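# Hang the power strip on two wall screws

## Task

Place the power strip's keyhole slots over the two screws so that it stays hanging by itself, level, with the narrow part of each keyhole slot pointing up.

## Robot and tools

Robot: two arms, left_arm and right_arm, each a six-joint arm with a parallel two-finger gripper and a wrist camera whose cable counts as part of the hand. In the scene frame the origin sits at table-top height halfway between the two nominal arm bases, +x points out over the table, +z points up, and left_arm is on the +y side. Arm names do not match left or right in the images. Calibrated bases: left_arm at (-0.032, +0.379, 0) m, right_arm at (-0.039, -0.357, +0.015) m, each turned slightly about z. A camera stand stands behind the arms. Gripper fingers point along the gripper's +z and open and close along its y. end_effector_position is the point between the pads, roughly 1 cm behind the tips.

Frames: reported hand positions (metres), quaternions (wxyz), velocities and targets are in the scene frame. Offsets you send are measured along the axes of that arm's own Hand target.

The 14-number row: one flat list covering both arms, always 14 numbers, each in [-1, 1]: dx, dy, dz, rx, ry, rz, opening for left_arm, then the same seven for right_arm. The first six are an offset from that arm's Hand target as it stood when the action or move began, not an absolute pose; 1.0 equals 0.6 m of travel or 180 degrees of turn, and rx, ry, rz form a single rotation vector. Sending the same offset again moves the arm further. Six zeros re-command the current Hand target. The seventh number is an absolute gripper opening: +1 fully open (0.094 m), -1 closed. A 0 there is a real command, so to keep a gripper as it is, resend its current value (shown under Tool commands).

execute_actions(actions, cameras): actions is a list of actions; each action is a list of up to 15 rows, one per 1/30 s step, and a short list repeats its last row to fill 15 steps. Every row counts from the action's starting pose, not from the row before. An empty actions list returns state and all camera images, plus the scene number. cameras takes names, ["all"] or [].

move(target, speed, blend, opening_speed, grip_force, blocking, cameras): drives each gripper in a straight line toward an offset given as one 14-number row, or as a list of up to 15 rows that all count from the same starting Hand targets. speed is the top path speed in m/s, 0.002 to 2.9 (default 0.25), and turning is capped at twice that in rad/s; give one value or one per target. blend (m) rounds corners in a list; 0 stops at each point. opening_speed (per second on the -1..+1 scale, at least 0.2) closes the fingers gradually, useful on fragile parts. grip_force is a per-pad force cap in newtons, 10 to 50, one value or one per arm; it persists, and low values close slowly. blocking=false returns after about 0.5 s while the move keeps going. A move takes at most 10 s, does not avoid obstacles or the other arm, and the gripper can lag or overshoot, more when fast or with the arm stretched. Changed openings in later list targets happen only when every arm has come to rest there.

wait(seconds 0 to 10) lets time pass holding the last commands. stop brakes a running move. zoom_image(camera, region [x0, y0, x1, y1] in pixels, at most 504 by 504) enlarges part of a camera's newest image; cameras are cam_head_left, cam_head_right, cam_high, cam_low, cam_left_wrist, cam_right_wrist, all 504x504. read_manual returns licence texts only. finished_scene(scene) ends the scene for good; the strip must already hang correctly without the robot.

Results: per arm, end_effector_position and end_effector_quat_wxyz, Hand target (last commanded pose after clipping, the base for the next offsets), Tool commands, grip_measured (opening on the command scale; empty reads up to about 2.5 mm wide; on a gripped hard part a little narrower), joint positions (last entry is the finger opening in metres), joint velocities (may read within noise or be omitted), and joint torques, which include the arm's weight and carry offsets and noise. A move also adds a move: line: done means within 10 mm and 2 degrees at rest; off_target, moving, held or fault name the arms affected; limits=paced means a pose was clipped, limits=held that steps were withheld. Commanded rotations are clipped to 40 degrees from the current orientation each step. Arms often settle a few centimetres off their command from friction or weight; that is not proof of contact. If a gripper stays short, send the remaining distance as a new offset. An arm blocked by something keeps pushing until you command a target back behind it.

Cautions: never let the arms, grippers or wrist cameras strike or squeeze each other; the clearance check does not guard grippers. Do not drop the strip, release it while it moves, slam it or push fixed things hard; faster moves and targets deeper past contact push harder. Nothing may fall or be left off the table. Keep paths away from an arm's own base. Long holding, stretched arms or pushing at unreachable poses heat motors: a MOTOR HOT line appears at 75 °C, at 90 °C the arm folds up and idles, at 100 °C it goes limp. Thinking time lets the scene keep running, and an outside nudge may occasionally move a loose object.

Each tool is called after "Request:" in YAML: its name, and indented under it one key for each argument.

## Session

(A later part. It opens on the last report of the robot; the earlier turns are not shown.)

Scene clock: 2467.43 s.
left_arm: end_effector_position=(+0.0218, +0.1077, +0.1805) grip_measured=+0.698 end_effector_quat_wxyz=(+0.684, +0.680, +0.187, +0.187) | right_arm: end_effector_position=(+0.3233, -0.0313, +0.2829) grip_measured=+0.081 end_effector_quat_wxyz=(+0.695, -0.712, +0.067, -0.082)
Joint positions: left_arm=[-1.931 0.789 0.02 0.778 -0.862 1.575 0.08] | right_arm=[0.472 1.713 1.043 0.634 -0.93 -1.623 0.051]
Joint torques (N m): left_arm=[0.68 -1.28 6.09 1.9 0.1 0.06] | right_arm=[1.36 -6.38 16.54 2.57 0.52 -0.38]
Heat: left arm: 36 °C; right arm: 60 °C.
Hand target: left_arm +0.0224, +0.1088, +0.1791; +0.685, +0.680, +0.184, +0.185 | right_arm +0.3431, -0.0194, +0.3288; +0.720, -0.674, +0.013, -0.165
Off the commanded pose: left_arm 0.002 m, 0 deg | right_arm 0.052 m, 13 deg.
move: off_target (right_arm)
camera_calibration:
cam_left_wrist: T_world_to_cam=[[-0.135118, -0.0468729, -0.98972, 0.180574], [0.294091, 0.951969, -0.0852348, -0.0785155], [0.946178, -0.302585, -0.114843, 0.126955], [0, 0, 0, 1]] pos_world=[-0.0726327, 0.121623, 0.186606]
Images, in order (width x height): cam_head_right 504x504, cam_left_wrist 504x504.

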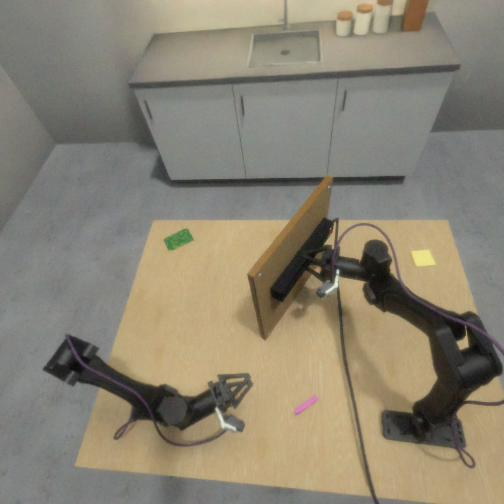

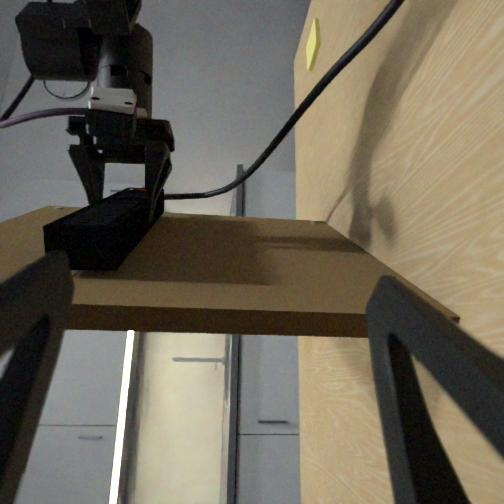

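Request:
move:
  target: [0,0,0,0,0,0,0.7,-0.003,-0.012,-0.012,0,0,0,-0.5]
  speed: 0.04
  cameras: ["cam_head_right","cam_left_wrist"]

Request:
zoom_image:
  camera: "cam_left_wrist"
  region: [50, 150, 200, 300]

Request:
zoom_image:
  camera: "cam_head_right"
  region: [260, 210, 350, 320]

Scene clock: 2479.10 s.
left_arm: end_effector_position=(+0.0218, +0.1077, +0.1805) grip_measured=+0.698 end_effector_quat_wxyz=(+0.684, +0.680, +0.187, +0.187) | right_arm: end_effector_position=(+0.3234, -0.0315, +0.2827) grip_measured=+0.081 end_effector_quat_wxyz=(+0.694, -0.712, +0.067, -0.081)
Joint positions: left_arm=[-1.931 0.789 0.02 0.778 -0.862 1.575 0.08] | right_arm=[0.472 1.713 1.044 0.632 -0.931 -1.623 0.051]
Joint torques (N m): left_arm=[0.84 -1.39 6.06 1.89 0.15 0.07] | right_arm=[0.53 -8.91 15.23 2.49 0.43 -0.37]
Heat: left arm: 36 °C; right arm: 62 °C.
Hand target: left_arm +0.0224, +0.1088, +0.1791; +0.685, +0.680, +0.184, +0.185 | right_arm +0.3380, -0.0261, +0.3349; +0.720, -0.674, +0.013, -0.165
Off the commanded pose: left_arm 0.002 m, 0 deg | right_arm 0.054 m, 13 deg.
move: off_target (right_arm)
camera_calibration:
cam_left_wrist: T_world_to_cam=[[-0.135118, -0.0468729, -0.98972, 0.180574], [0.294091, 0.951969, -0.0852348, -0.0785155], [0.946178, -0.302585, -0.114843, 0.126955], [0, 0, 0, 1]] pos_world=[-0.0726327, 0.121623, 0.186606]
Images, in order (width x height): cam_head_right 504x504, cam_left_wrist 504x504.

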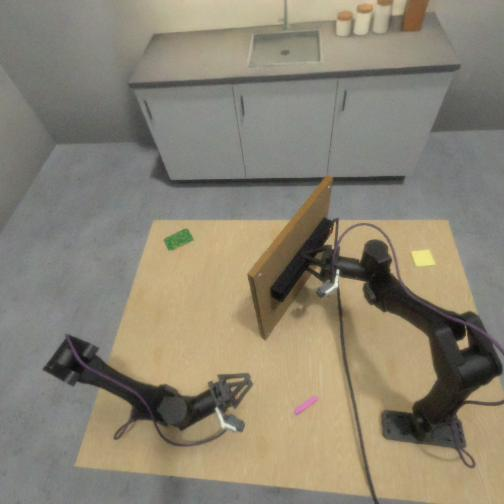

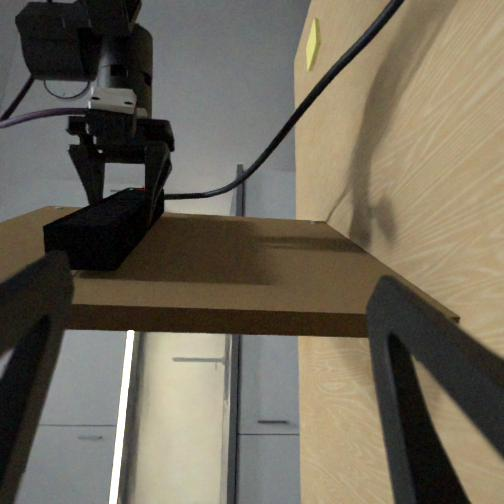

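Scaled by 3.360 from the camera's 504x504 image, which has a finer 720x720 frame.

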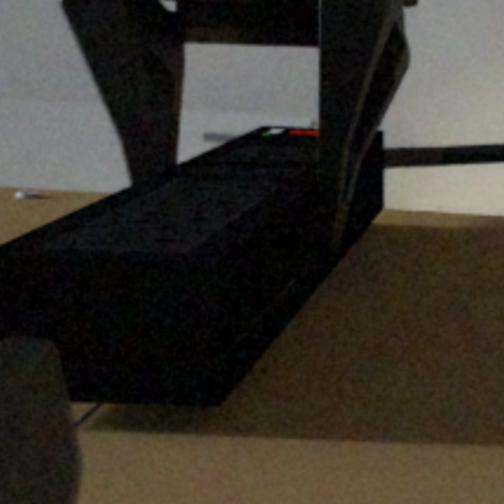

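Scaled by 4.582 from the camera's 504x504 image, which has a finer 720x720 frame.

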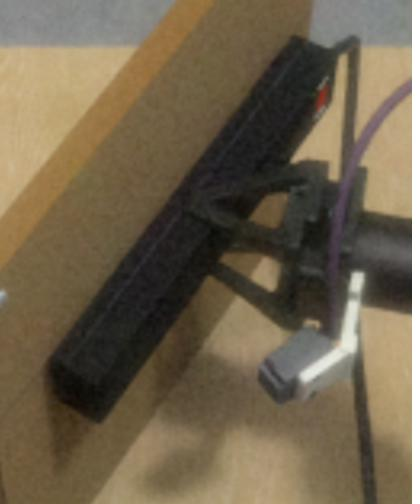

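Request:
move:
  target: [0,0,0,0,0,0,0.7,0,-0.012,-0.004,0,0,0,-0.5]
  speed: 0.04
  cameras: ["cam_head_right","cam_left_wrist"]

Request:
zoom_image:
  camera: "cam_left_wrist"
  region: [50, 150, 200, 300]

Request:
zoom_image:
  camera: "cam_head_right"
  region: [260, 210, 350, 320]

Scene clock: 2487.50 s.
left_arm: end_effector_position=(+0.0218, +0.1077, +0.1805) grip_measured=+0.698 end_effector_quat_wxyz=(+0.684, +0.680, +0.187, +0.187) | right_arm: end_effector_position=(+0.3234, -0.0316, +0.2825) grip_measured=+0.081 end_effector_quat_wxyz=(+0.694, -0.712, +0.068, -0.081)
Joint positions: left_arm=[-1.931 0.789 0.02 0.778 -0.862 1.575 0.08] | right_arm=[0.471 1.713 1.044 0.631 -0.932 -1.623 0.051]
Joint torques (N m): left_arm=[0.8 -1.39 5.94 1.9 0.12 0.02] | right_arm=[0.18 -10.66 15.45 2.35 0.4 -0.34]
Heat: left arm: 36 °C; right arm: 62 °C.
Hand target: left_arm +0.0224, +0.1088, +0.1791; +0.685, +0.680, +0.184, +0.185 | right_arm +0.3359, -0.0287, +0.3417; +0.720, -0.674, +0.013, -0.165
Off the commanded pose: left_arm 0.002 m, 0 deg | right_arm 0.061 m, 13 deg.
move: off_target (right_arm)
camera_calibration:
cam_left_wrist: T_world_to_cam=[[-0.135118, -0.0468729, -0.98972, 0.180574], [0.294091, 0.951969, -0.0852348, -0.0785155], [0.946178, -0.302585, -0.114843, 0.126955], [0, 0, 0, 1]] pos_world=[-0.0726327, 0.121623, 0.186606]
Images, in order (width x height): cam_head_right 504x504, cam_left_wrist 504x504.

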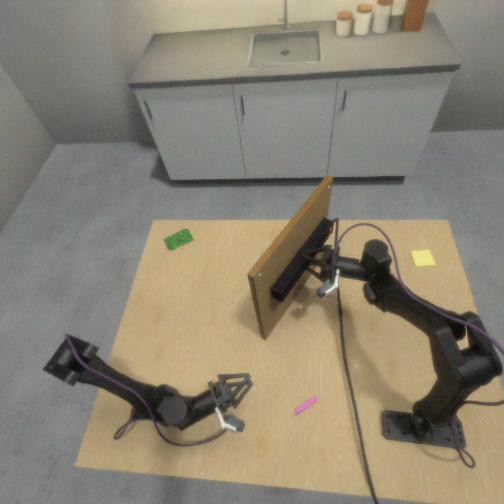

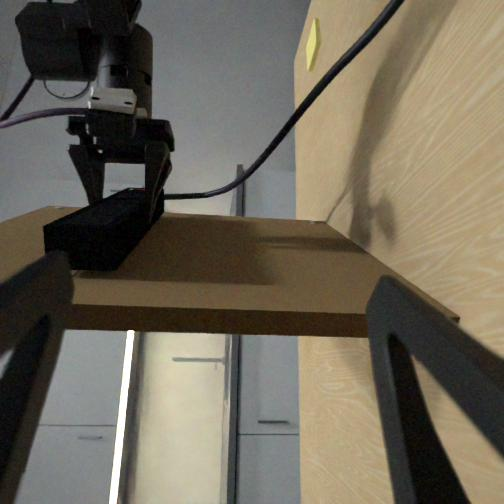

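Scaled by 3.360 from the camera's 504x504 image, which has a finer 720x720 frame.

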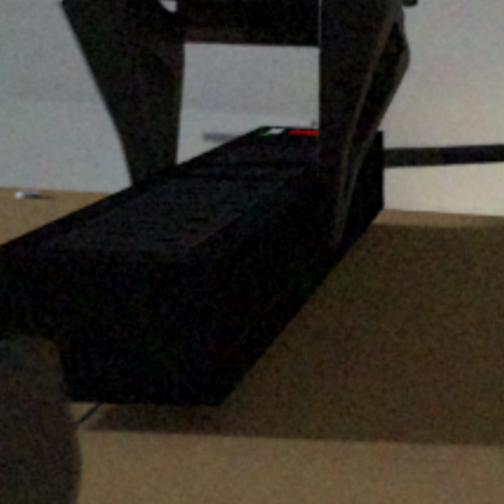

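Scaled by 4.582 from the camera's 504x504 image, which has a finer 720x720 frame.

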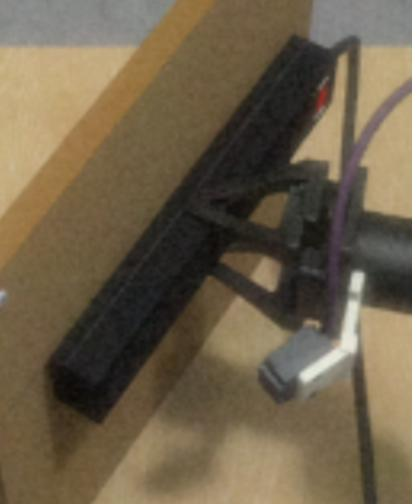

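Request:
move:
  target: [0,0,0,0,0,0,0.7,0,-0.01,-0.004,0,0,0,-0.5]
  speed: 0.04
  cameras: ["cam_head_right","cam_left_wrist"]

Request:
zoom_image:
  camera: "cam_left_wrist"
  region: [50, 150, 200, 300]

Request:
zoom_image:
  camera: "cam_head_right"
  region: [260, 210, 350, 320]

Scene clock: 2494.50 s.
left_arm: end_effector_position=(+0.0218, +0.1077, +0.1805) grip_measured=+0.698 end_effector_quat_wxyz=(+0.684, +0.680, +0.187, +0.187) | right_arm: end_effector_position=(+0.3233, -0.0317, +0.2828) grip_measured=+0.081 end_effector_quat_wxyz=(+0.692, -0.714, +0.070, -0.078)
Joint positions: left_arm=[-1.931 0.789 0.02 0.778 -0.862 1.575 0.08] | right_arm=[0.471 1.709 1.049 0.608 -0.931 -1.626 0.051]
Joint torques (N m): left_arm=[0.77 -1.39 6.19 1.88 0.14 -0.01] | right_arm=[-0.16 -11.89 15.19 2.41 0.35 -0.28]
Heat: left arm: 36 °C; right arm: 61 °C.
Hand target: left_arm +0.0224, +0.1088, +0.1791; +0.685, +0.680, +0.184, +0.185 | right_arm +0.3340, -0.0313, +0.3474; +0.720, -0.674, +0.013, -0.165
Off the commanded pose: left_arm 0.002 m, 0 deg | right_arm 0.065 m, 13 deg.
move: off_target (right_arm)
camera_calibration:
cam_left_wrist: T_world_to_cam=[[-0.135118, -0.0468729, -0.98972, 0.180574], [0.294091, 0.951969, -0.0852348, -0.0785155], [0.946178, -0.302585, -0.114843, 0.126955], [0, 0, 0, 1]] pos_world=[-0.0726327, 0.121623, 0.186606]
Images, in order (width x height): cam_head_right 504x504, cam_left_wrist 504x504.

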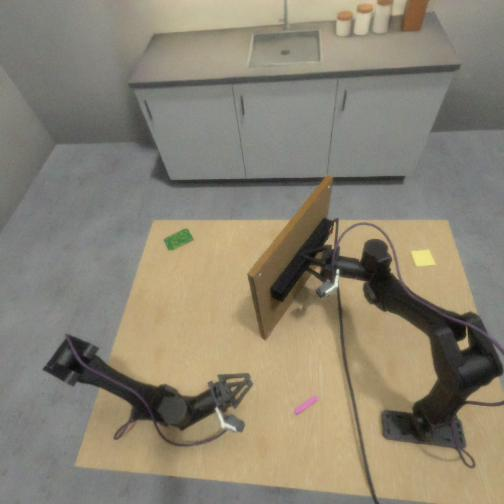

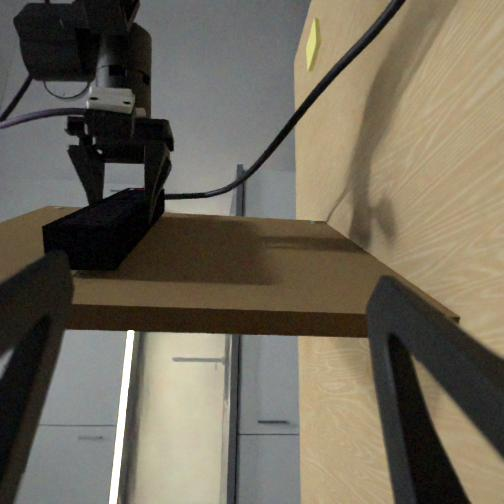

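Scaled by 3.360 from the camera's 504x504 image, which has a finer 720x720 frame.

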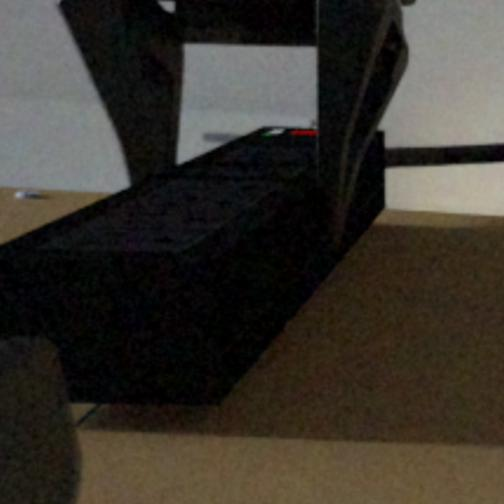

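Scaled by 4.582 from the camera's 504x504 image, which has a finer 720x720 frame.

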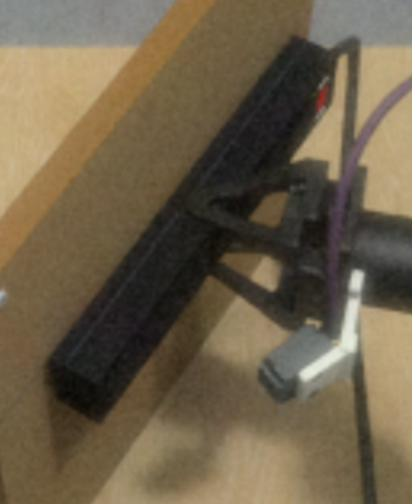

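Request:
move:
  target: [0,0,0,0,0,0,0.7,0,-0.01,-0.005,0,0,0,-0.5]
  speed: 0.04
  cameras: ["cam_head_right","cam_left_wrist"]

Request:
zoom_image:
  camera: "cam_left_wrist"
  region: [50, 150, 200, 300]

Request:
zoom_image:
  camera: "cam_head_right"
  region: [260, 210, 350, 320]

Scene clock: 2501.63 s.
left_arm: end_effector_position=(+0.0218, +0.1077, +0.1805) grip_measured=+0.698 end_effector_quat_wxyz=(+0.684, +0.680, +0.187, +0.187) | right_arm: end_effector_position=(+0.3235, -0.0324, +0.2833) grip_measured=+0.081 end_effector_quat_wxyz=(+0.688, -0.717, +0.079, -0.074)
Joint positions: left_arm=[-1.931 0.789 0.02 0.778 -0.862 1.575 0.08] | right_arm=[0.471 1.7 1.055 0.576 -0.925 -1.623 0.051]
Joint torques (N m): left_arm=[0.49 -1.31 6.05 1.88 0.15 0.03] | right_arm=[-0.62 -12.7 14.91 2.46 0.23 -0.36]
Heat: left arm: 36 °C; right arm: 61 °C.
Hand target: left_arm +0.0224, +0.1088, +0.1791; +0.685, +0.680, +0.184, +0.185 | right_arm +0.3320, -0.0344, +0.3529; +0.720, -0.674, +0.013, -0.165
Off the commanded pose: left_arm 0.002 m, 0 deg | right_arm 0.070 m, 14 deg.
move: off_target (right_arm)
camera_calibration:
cam_left_wrist: T_world_to_cam=[[-0.135118, -0.0468729, -0.98972, 0.180574], [0.294091, 0.951969, -0.0852348, -0.0785155], [0.946178, -0.302585, -0.114843, 0.126955], [0, 0, 0, 1]] pos_world=[-0.0726327, 0.121623, 0.186606]
Images, in order (width x height): cam_head_right 504x504, cam_left_wrist 504x504.

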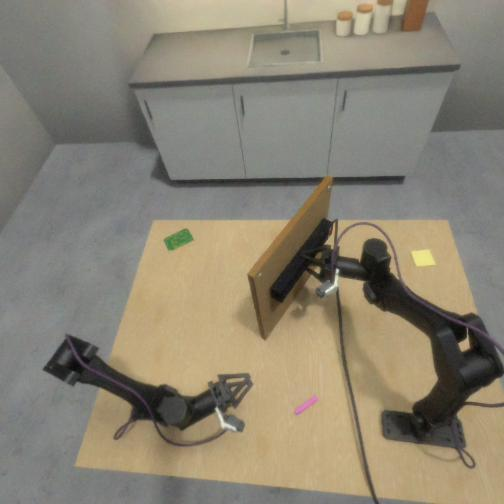

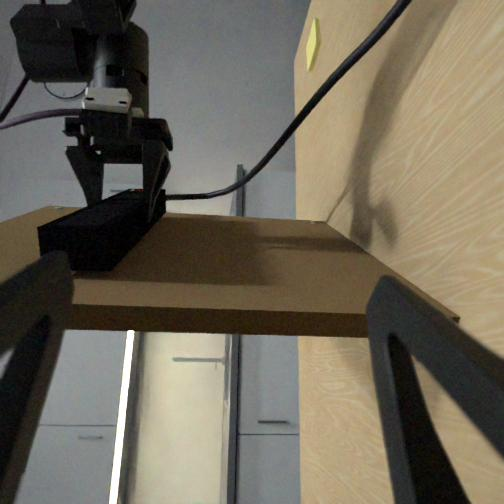

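Scaled by 3.360 from the camera's 504x504 image, which has a finer 720x720 frame.

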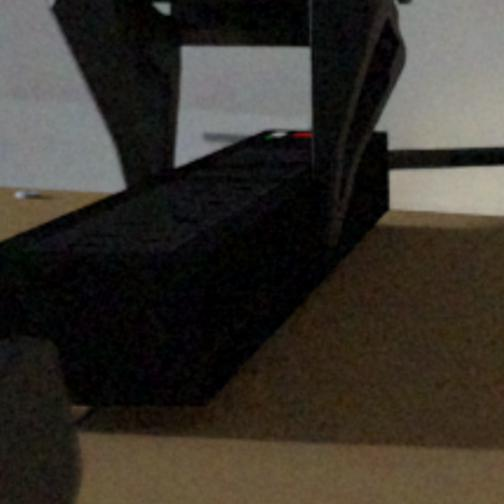

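Scaled by 4.582 from the camera's 504x504 image, which has a finer 720x720 frame.

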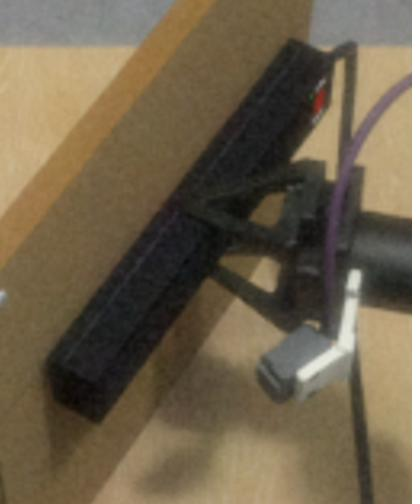

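Request:
move:
  target: [0,0,0,0,0,0,0.7,0,-0.008,-0.006,0.006,0,-0.012,-0.5]
  speed: 0.04
  cameras: ["cam_head_right","cam_left_wrist"]

Request:
zoom_image:
  camera: "cam_left_wrist"
  region: [50, 150, 200, 300]

Request:
zoom_image:
  camera: "cam_head_right"
  region: [260, 210, 350, 320]

Scene clock: 2507.60 s.
left_arm: end_effector_position=(+0.0218, +0.1077, +0.1805) grip_measured=+0.698 end_effector_quat_wxyz=(+0.684, +0.680, +0.187, +0.187) | right_arm: end_effector_position=(+0.3217, -0.0338, +0.2903) grip_measured=+0.081 end_effector_quat_wxyz=(+0.690, -0.715, +0.073, -0.083)
Joint positions: left_arm=[-1.931 0.789 0.02 0.778 -0.862 1.575 0.08] | right_arm=[0.471 1.682 1.055 0.57 -0.92 -1.634 0.051]
Joint torques (N m): left_arm=[0.65 -1.29 6.02 1.85 0.11 0.07] | right_arm=[-1.31 -11.7 14.13 2.72 0.1 -0.43]
Heat: left arm: 36 °C; right arm: 60 °C.
Hand target: left_arm +0.0224, +0.1088, +0.1791; +0.685, +0.680, +0.184, +0.185 | right_arm +0.3299, -0.0381, +0.3573; +0.723, -0.667, -0.002, -0.179
Off the commanded pose: left_arm 0.002 m, 0 deg | right_arm 0.068 m, 15 deg.
move: off_target (right_arm)
camera_calibration:
cam_left_wrist: T_world_to_cam=[[-0.135118, -0.0468729, -0.98972, 0.180574], [0.294091, 0.951969, -0.0852348, -0.0785155], [0.946178, -0.302585, -0.114843, 0.126955], [0, 0, 0, 1]] pos_world=[-0.0726327, 0.121623, 0.186606]
Images, in order (width x height): cam_head_right 504x504, cam_left_wrist 504x504.

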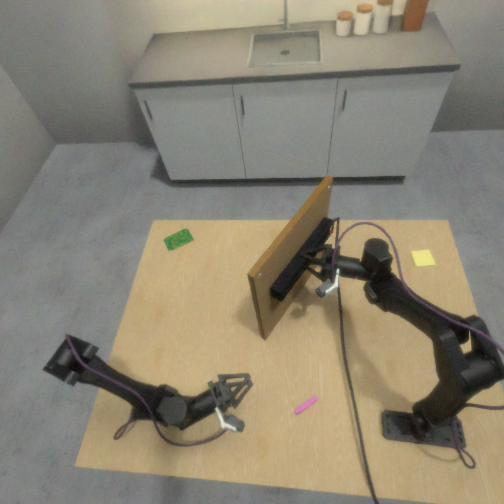

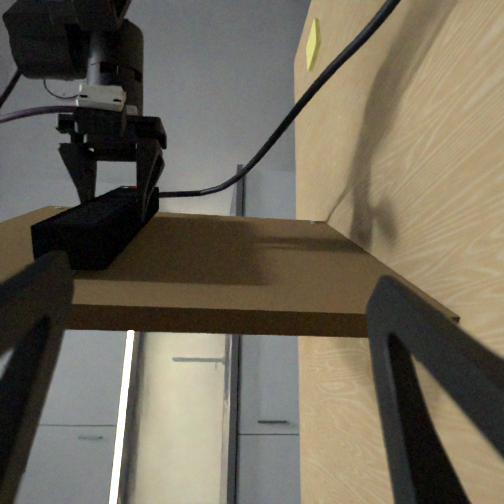

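Scaled by 3.360 from the camera's 504x504 image, which has a finer 720x720 frame.

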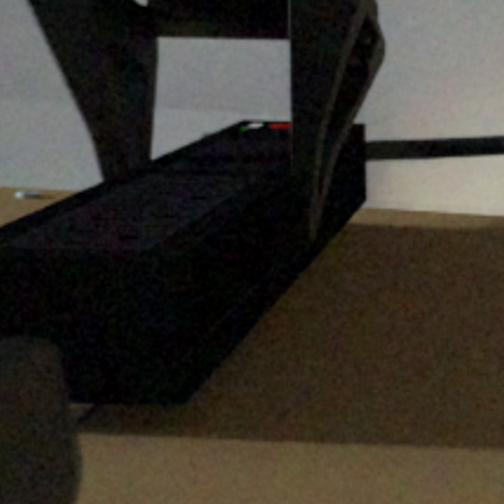

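Scaled by 4.582 from the camera's 504x504 image, which has a finer 720x720 frame.

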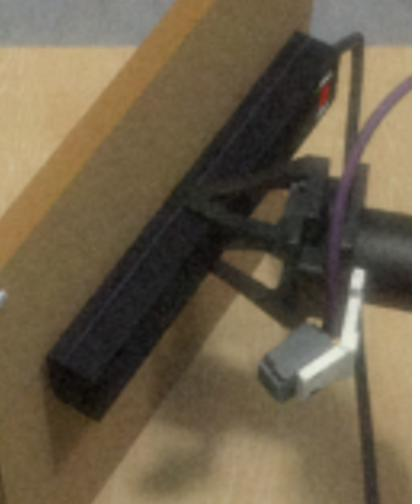

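Request:
move:
  target: [0,0,0,0,0,0,0.7,0,-0.002,0.014,0,0,0,-0.5]
  speed: 0.04
  cameras: ["cam_head_right","cam_left_wrist"]

Request:
zoom_image:
  camera: "cam_left_wrist"
  region: [50, 150, 200, 300]

Request:
zoom_image:
  camera: "cam_head_right"
  region: [260, 210, 350, 320]

Scene clock: 2517.57 s.
left_arm: end_effector_position=(+0.0218, +0.1077, +0.1805) grip_measured=+0.698 end_effector_quat_wxyz=(+0.684, +0.680, +0.187, +0.187) | right_arm: end_effector_position=(+0.3237, -0.0337, +0.2971) grip_measured=+0.081 end_effector_quat_wxyz=(+0.692, -0.712, +0.069, -0.092)
Joint positions: left_arm=[-1.931 0.789 0.02 0.778 -0.862 1.575 0.08] | right_arm=[0.471 1.679 1.068 0.57 -0.913 -1.638 0.051]
Joint torques (N m): left_arm=[0.69 -1.18 6.13 1.82 0.11 -0.01] | right_arm=[0.34 -10.04 15.23 2.66 0.2 -0.4]
Heat: left arm: 36 °C; right arm: 60 °C.
Hand target: left_arm +0.0224, +0.1088, +0.1791; +0.685, +0.680, +0.184, +0.185 | right_arm +0.3317, -0.0300, +0.3594; +0.723, -0.667, -0.002, -0.179
Off the commanded pose: left_arm 0.002 m, 0 deg | right_arm 0.063 m, 14 deg.
move: off_target (right_arm)
camera_calibration:
cam_left_wrist: T_world_to_cam=[[-0.135118, -0.0468729, -0.98972, 0.180574], [0.294091, 0.951969, -0.0852348, -0.0785155], [0.946178, -0.302585, -0.114843, 0.126955], [0, 0, 0, 1]] pos_world=[-0.0726327, 0.121623, 0.186606]
Images, in order (width x height): cam_head_right 504x504, cam_left_wrist 504x504.

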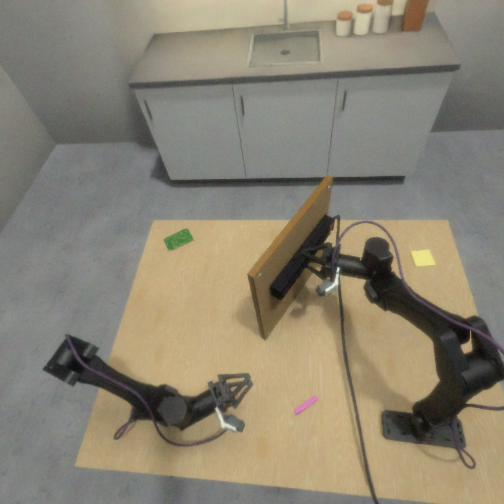

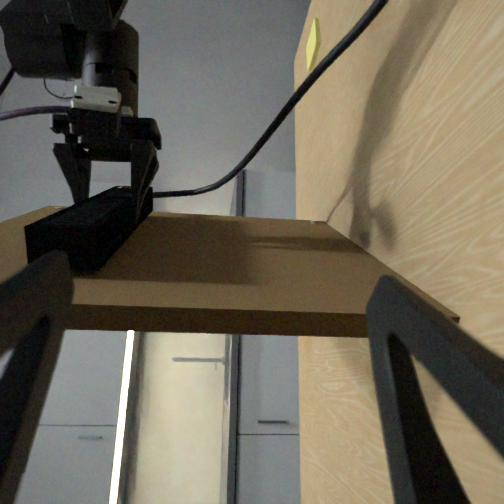

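Scaled by 3.360 from the camera's 504x504 image, which has a finer 720x720 frame.

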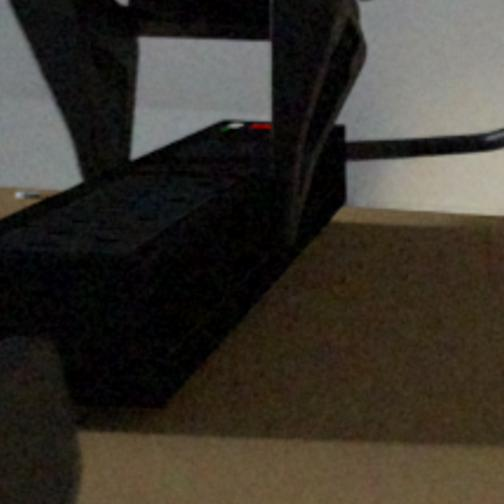

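Scaled by 4.582 from the camera's 504x504 image, which has a finer 720x720 frame.

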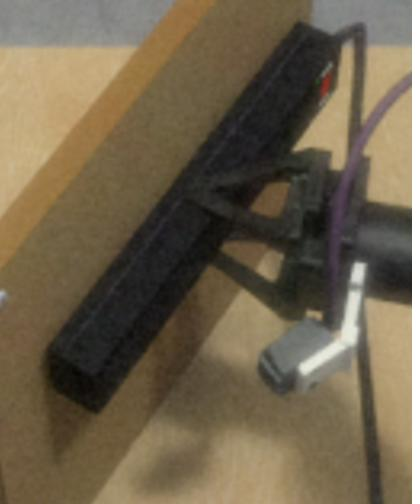

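Request:
move:
  target: [0,0,0,0,0,0,0.7,-0.018,0.012,-0.008,0,0,0,-0.5]
  speed: 0.04
  cameras: ["cam_head_right","cam_left_wrist"]

Request:
zoom_image:
  camera: "cam_left_wrist"
  region: [50, 150, 200, 300]

Request:
zoom_image:
  camera: "cam_head_right"
  region: [260, 210, 350, 320]

Scene clock: 2533.90 s.
left_arm: end_effector_position=(+0.0218, +0.1077, +0.1805) grip_measured=+0.698 end_effector_quat_wxyz=(+0.684, +0.680, +0.187, +0.187) | right_arm: end_effector_position=(+0.3221, -0.0319, +0.2971) grip_measured=+0.081 end_effector_quat_wxyz=(+0.692, -0.713, +0.067, -0.091)
Joint positions: left_arm=[-1.931 0.789 0.02 0.778 -0.862 1.575 0.08] | right_arm=[0.476 1.679 1.068 0.57 -0.913 -1.639 0.051]
Joint torques (N m): left_arm=[0.68 -1.32 5.97 1.84 0.11 0.07] | right_arm=[0.7 -11.3 10.45 2.89 0.27 -0.46]
Heat: left arm: 36 °C; right arm: 60 °C.
Hand target: left_arm +0.0224, +0.1088, +0.1791; +0.685, +0.680, +0.184, +0.185 | right_arm +0.3223, -0.0315, +0.3493; +0.723, -0.667, -0.002, -0.179
Off the commanded pose: left_arm 0.002 m, 0 deg | right_arm 0.052 m, 14 deg.
move: off_target (right_arm)
camera_calibration:
cam_left_wrist: T_world_to_cam=[[-0.135118, -0.0468729, -0.98972, 0.180574], [0.294091, 0.951969, -0.0852348, -0.0785155], [0.946178, -0.302585, -0.114843, 0.126955], [0, 0, 0, 1]] pos_world=[-0.0726327, 0.121623, 0.186606]
Images, in order (width x height): cam_head_right 504x504, cam_left_wrist 504x504.

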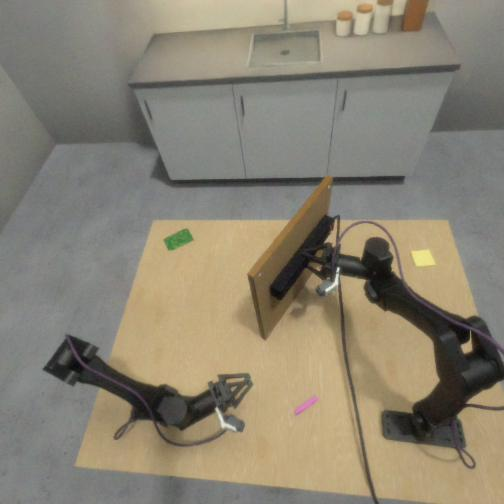

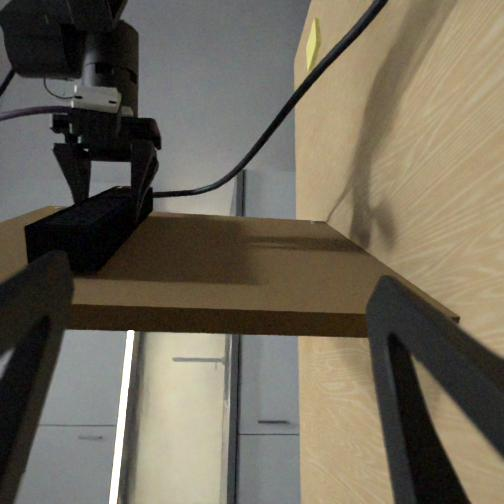

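Scaled by 3.360 from the camera's 504x504 image, which has a finer 720x720 frame.

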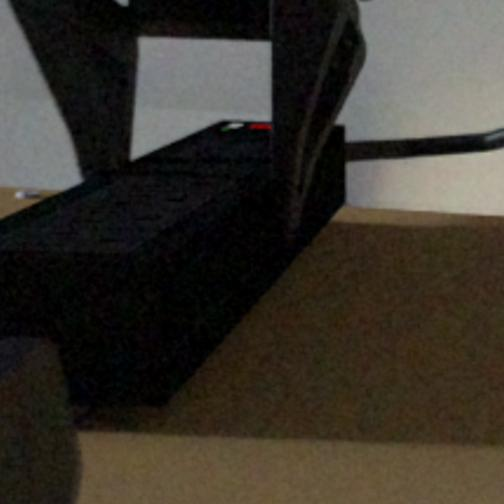

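Scaled by 4.582 from the camera's 504x504 image, which has a finer 720x720 frame.

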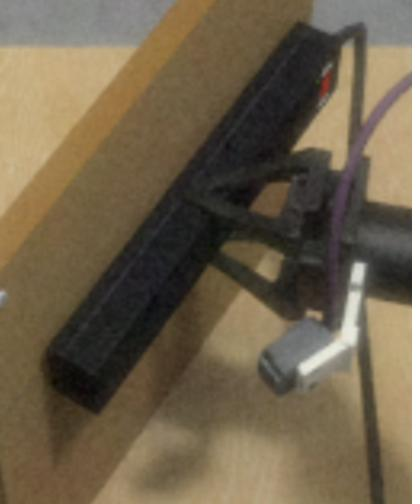

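Request:
move:
  target: [0,0,0,0,0,0,0.7,-0.016,0.008,0,0,0,0,-0.5]
  speed: 0.04
  cameras: ["cam_head_right","cam_left_wrist"]

Request:
zoom_image:
  camera: "cam_left_wrist"
  region: [50, 150, 200, 300]

Request:
zoom_image:
  camera: "cam_head_right"
  region: [260, 210, 350, 320]

Scene clock: 2540.90 s.
left_arm: end_effector_position=(+0.0218, +0.1077, +0.1805) grip_measured=+0.698 end_effector_quat_wxyz=(+0.684, +0.680, +0.187, +0.187) | right_arm: end_effector_position=(+0.3163, -0.0280, +0.2933) grip_measured=+0.081 end_effector_quat_wxyz=(+0.694, -0.711, +0.060, -0.092)
Joint positions: left_arm=[-1.931 0.789 0.02 0.778 -0.862 1.575 0.08] | right_arm=[0.491 1.677 1.043 0.604 -0.907 -1.643 0.051]
Joint torques (N m): left_arm=[0.72 -1.37 5.94 1.86 0.08 0] | right_arm=[0.9 -11.97 9.17 2.84 0.36 -0.44]
Heat: left arm: 36 °C; right arm: 61 °C.
Hand target: left_arm +0.0224, +0.1088, +0.1791; +0.685, +0.680, +0.184, +0.185 | right_arm +0.3146, -0.0288, +0.3424; +0.723, -0.667, -0.002, -0.179
Off the commanded pose: left_arm 0.002 m, 0 deg | right_arm 0.049 m, 14 deg.
move: off_target (right_arm)
camera_calibration:
cam_left_wrist: T_world_to_cam=[[-0.135118, -0.0468729, -0.98972, 0.180574], [0.294091, 0.951969, -0.0852348, -0.0785155], [0.946178, -0.302585, -0.114843, 0.126955], [0, 0, 0, 1]] pos_world=[-0.0726327, 0.121623, 0.186606]
Images, in order (width x height): cam_head_right 504x504, cam_left_wrist 504x504.

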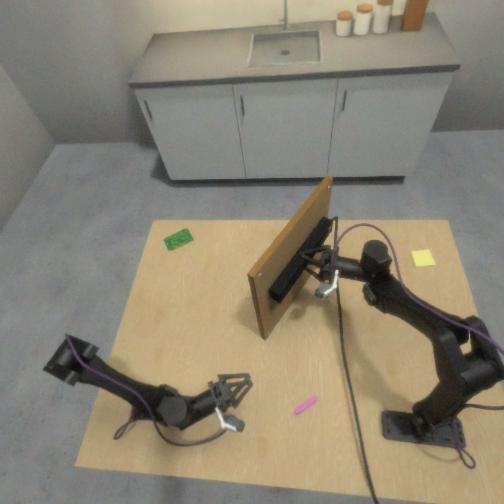

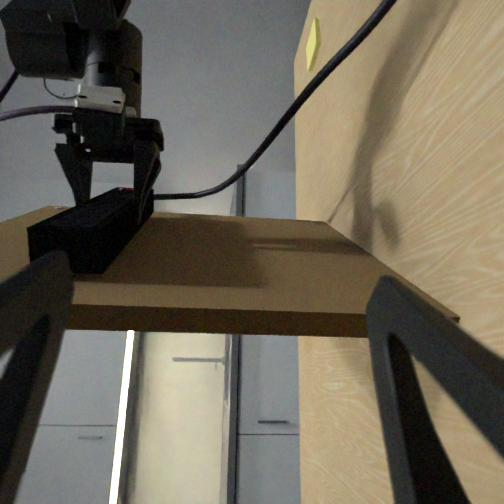

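Scaled by 3.360 from the camera's 504x504 image, which has a finer 720x720 frame.

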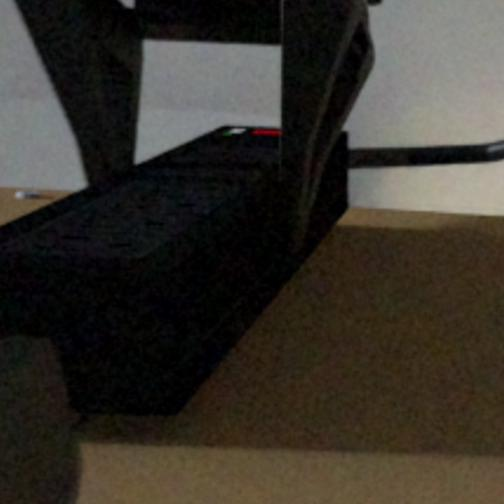

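Scaled by 4.582 from the camera's 504x504 image, which has a finer 720x720 frame.

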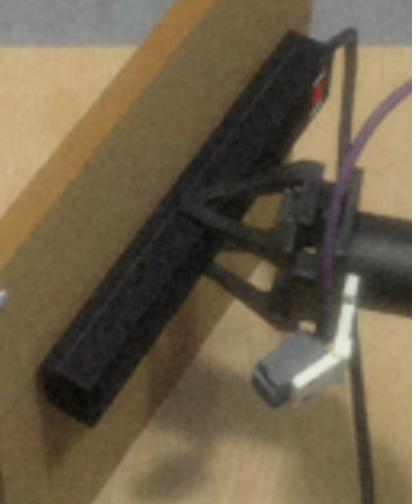

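Request:
move:
  target: [0,0,0,0,0,0,0.7,-0.004,0,0.012,0,0,0.008,-0.5]
  speed: 0.04
  cameras: ["cam_head_right","cam_left_wrist"]

Request:
zoom_image:
  camera: "cam_left_wrist"
  region: [50, 150, 200, 300]

Request:
zoom_image:
  camera: "cam_head_right"
  region: [260, 210, 350, 320]

Scene clock: 2550.33 s.
left_arm: end_effector_position=(+0.0218, +0.1077, +0.1805) grip_measured=+0.698 end_effector_quat_wxyz=(+0.684, +0.680, +0.187, +0.187) | right_arm: end_effector_position=(+0.3144, -0.0266, +0.2930) grip_measured=+0.081 end_effector_quat_wxyz=(+0.694, -0.711, +0.062, -0.091)
Joint positions: left_arm=[-1.931 0.789 0.02 0.778 -0.862 1.575 0.08] | right_arm=[0.497 1.674 1.039 0.604 -0.9 -1.639 0.051]
Joint torques (N m): left_arm=[0.66 -1.25 5.85 1.82 0.13 -0.03] | right_arm=[2.14 -10.86 10.35 2.84 0.48 -0.27]
Heat: left arm: 36 °C; right arm: 62 °C.
Hand target: left_arm +0.0224, +0.1088, +0.1791; +0.685, +0.680, +0.184, +0.185 | right_arm +0.3140, -0.0212, +0.3424; +0.725, -0.667, +0.007, -0.169
Off the commanded pose: left_arm 0.002 m, 0 deg | right_arm 0.050 m, 13 deg.
move: off_target (right_arm)
camera_calibration:
cam_left_wrist: T_world_to_cam=[[-0.135118, -0.0468729, -0.98972, 0.180574], [0.294091, 0.951969, -0.0852348, -0.0785155], [0.946178, -0.302585, -0.114843, 0.126955], [0, 0, 0, 1]] pos_world=[-0.0726327, 0.121623, 0.186606]
Images, in order (width x height): cam_head_right 504x504, cam_left_wrist 504x504.

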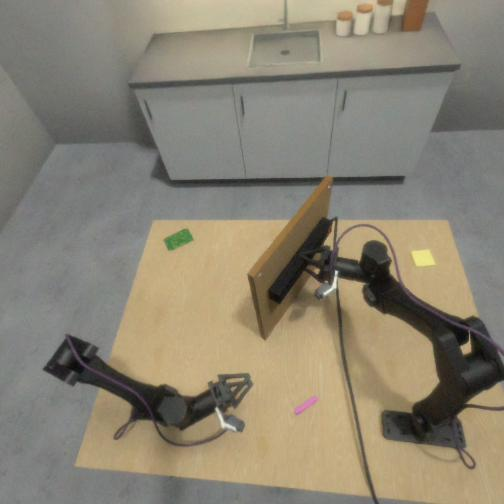

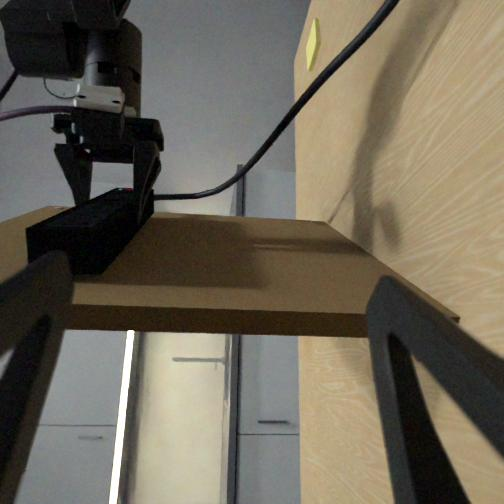

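Scaled by 3.360 from the camera's 504x504 image, which has a finer 720x720 frame.

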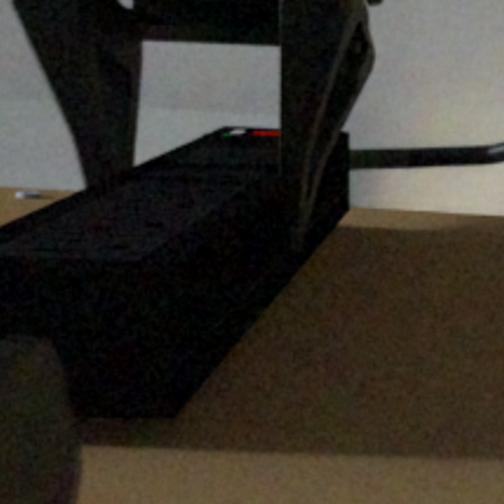

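Scaled by 4.582 from the camera's 504x504 image, which has a finer 720x720 frame.

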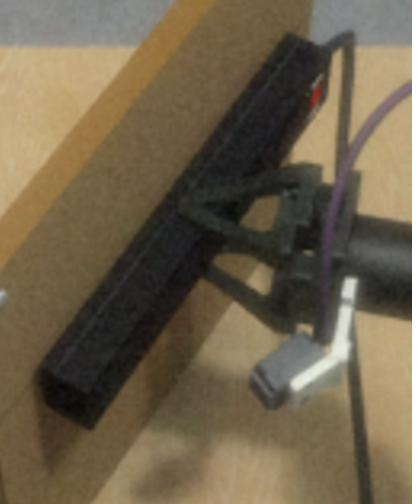

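Request:
move:
  target: [0,0,0,0,0,0,0.7,0,0.006,0.01,0,-0.006,0.014,-0.5]
  speed: 0.04
  cameras: ["cam_head_right","cam_left_wrist"]

Request:
zoom_image:
  camera: "cam_left_wrist"
  region: [50, 150, 200, 300]

Request:
zoom_image:
  camera: "cam_head_right"
  region: [260, 210, 350, 320]

Scene clock: 2557.27 s.
left_arm: end_effector_position=(+0.0218, +0.1077, +0.1805) grip_measured=+0.698 end_effector_quat_wxyz=(+0.684, +0.680, +0.187, +0.187) | right_arm: end_effector_position=(+0.3138, -0.0259, +0.2930) grip_measured=+0.081 end_effector_quat_wxyz=(+0.696, -0.710, +0.072, -0.079)
Joint positions: left_arm=[-1.931 0.789 0.02 0.778 -0.862 1.575 0.08] | right_arm=[0.499 1.674 1.039 0.604 -0.9 -1.607 0.051]
Joint torques (N m): left_arm=[0.73 -1.4 5.78 1.84 0.17 0.06] | right_arm=[2.5 -8.5 12.33 2.86 0.34 -0.17]
Heat: left arm: 36 °C; right arm: 63 °C.
Hand target: left_arm +0.0224, +0.1088, +0.1791; +0.685, +0.680, +0.184, +0.185 | right_arm +0.3162, -0.0153, +0.3396; +0.729, -0.669, +0.015, -0.147
Off the commanded pose: left_arm 0.002 m, 0 deg | right_arm 0.048 m, 12 deg.
move: off_target (right_arm)
camera_calibration:
cam_left_wrist: T_world_to_cam=[[-0.135118, -0.0468729, -0.98972, 0.180574], [0.294091, 0.951969, -0.0852348, -0.0785155], [0.946178, -0.302585, -0.114843, 0.126955], [0, 0, 0, 1]] pos_world=[-0.0726327, 0.121623, 0.186606]
Images, in order (width x height): cam_head_right 504x504, cam_left_wrist 504x504.

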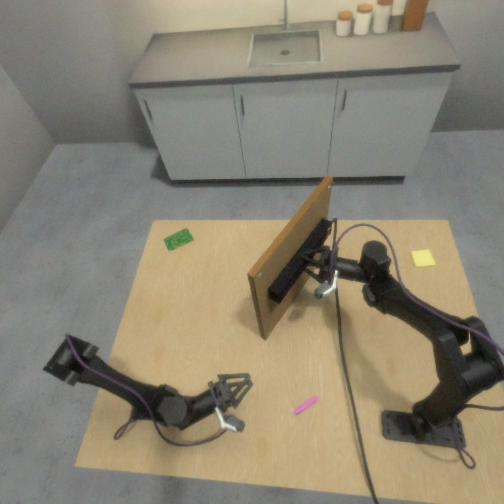

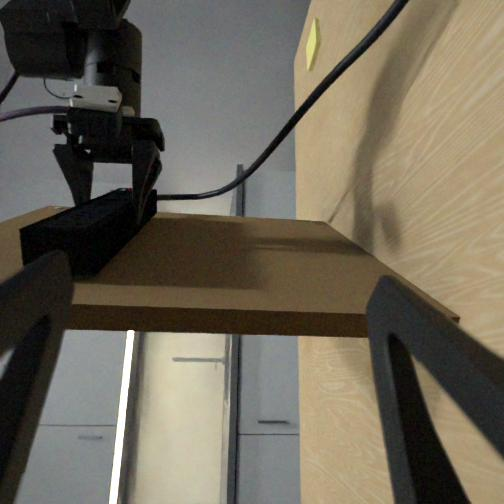

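Scaled by 3.360 from the camera's 504x504 image, which has a finer 720x720 frame.

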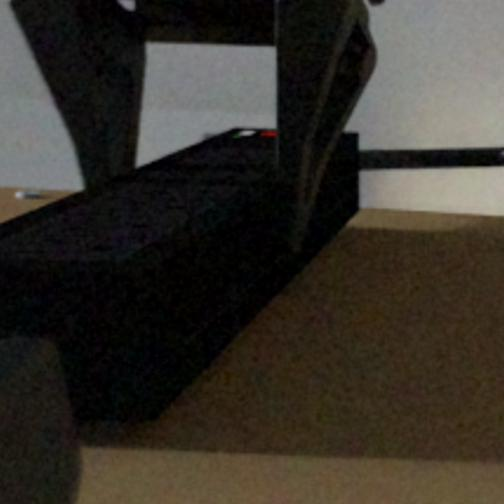

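Scaled by 4.582 from the camera's 504x504 image, which has a finer 720x720 frame.

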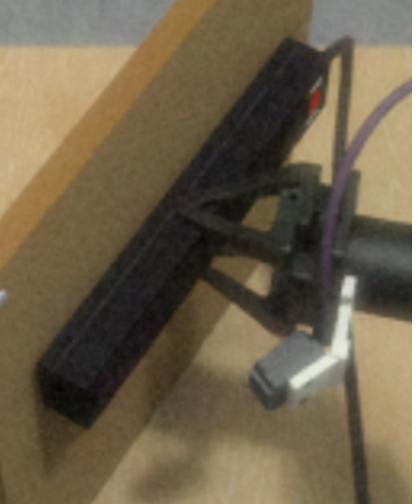

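Request:
move:
  target: [0,0,0,0,0,0,0.7,0,0.035,-0.012,0,0,0,-0.5]
  speed: 0.04
  cameras: ["cam_head_right","cam_left_wrist"]

Request:
zoom_image:
  camera: "cam_left_wrist"
  region: [50, 150, 200, 300]

Request:
zoom_image:
  camera: "cam_head_right"
  region: [260, 210, 350, 320]

Scene clock: 2572.87 s.
left_arm: end_effector_position=(+0.0218, +0.1077, +0.1805) grip_measured=+0.698 end_effector_quat_wxyz=(+0.684, +0.680, +0.187, +0.187) | right_arm: end_effector_position=(+0.3132, -0.0258, +0.2925) grip_measured=+0.081 end_effector_quat_wxyz=(+0.702, -0.704, +0.067, -0.082)
Joint positions: left_arm=[-1.931 0.789 0.02 0.778 -0.862 1.575 0.08] | right_arm=[0.498 1.684 1.023 0.662 -0.905 -1.592 0.051]
Joint torques (N m): left_arm=[0.5 -1.51 6.01 1.87 0.11 0.04] | right_arm=[0.98 -6.45 9.88 2.92 0.26 -0.4]
Heat: left arm: 36 °C; right arm: 64 °C.
Hand target: left_arm +0.0224, +0.1088, +0.1791; +0.685, +0.680, +0.184, +0.185 | right_arm +0.3188, -0.0209, +0.3184; +0.729, -0.669, +0.015, -0.147
Off the commanded pose: left_arm 0.002 m, 0 deg | right_arm 0.027 m, 11 deg.
move: off_target (right_arm)
camera_calibration:
cam_left_wrist: T_world_to_cam=[[-0.135118, -0.0468729, -0.98972, 0.180574], [0.294091, 0.951969, -0.0852348, -0.0785155], [0.946178, -0.302585, -0.114843, 0.126955], [0, 0, 0, 1]] pos_world=[-0.0726327, 0.121623, 0.186606]
Images, in order (width x height): cam_head_right 504x504, cam_left_wrist 504x504.

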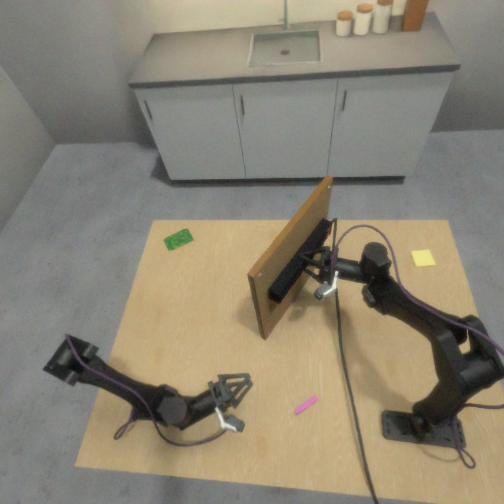

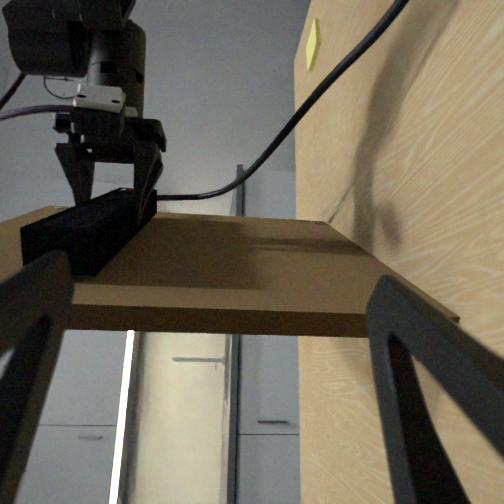

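Scaled by 3.360 from the camera's 504x504 image, which has a finer 720x720 frame.

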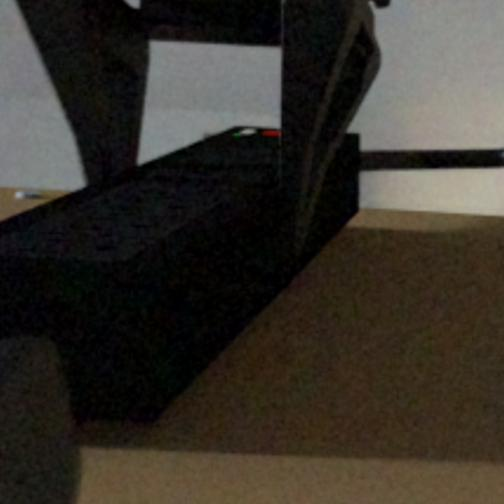

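Scaled by 4.582 from the camera's 504x504 image, which has a finer 720x720 frame.

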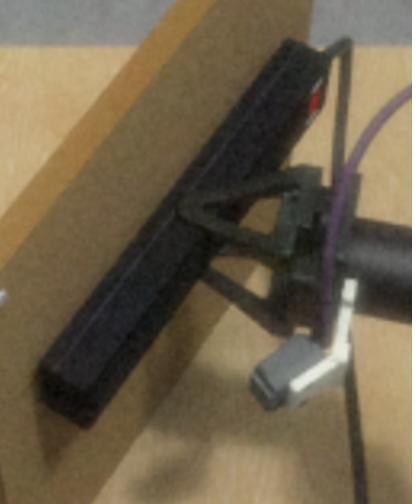

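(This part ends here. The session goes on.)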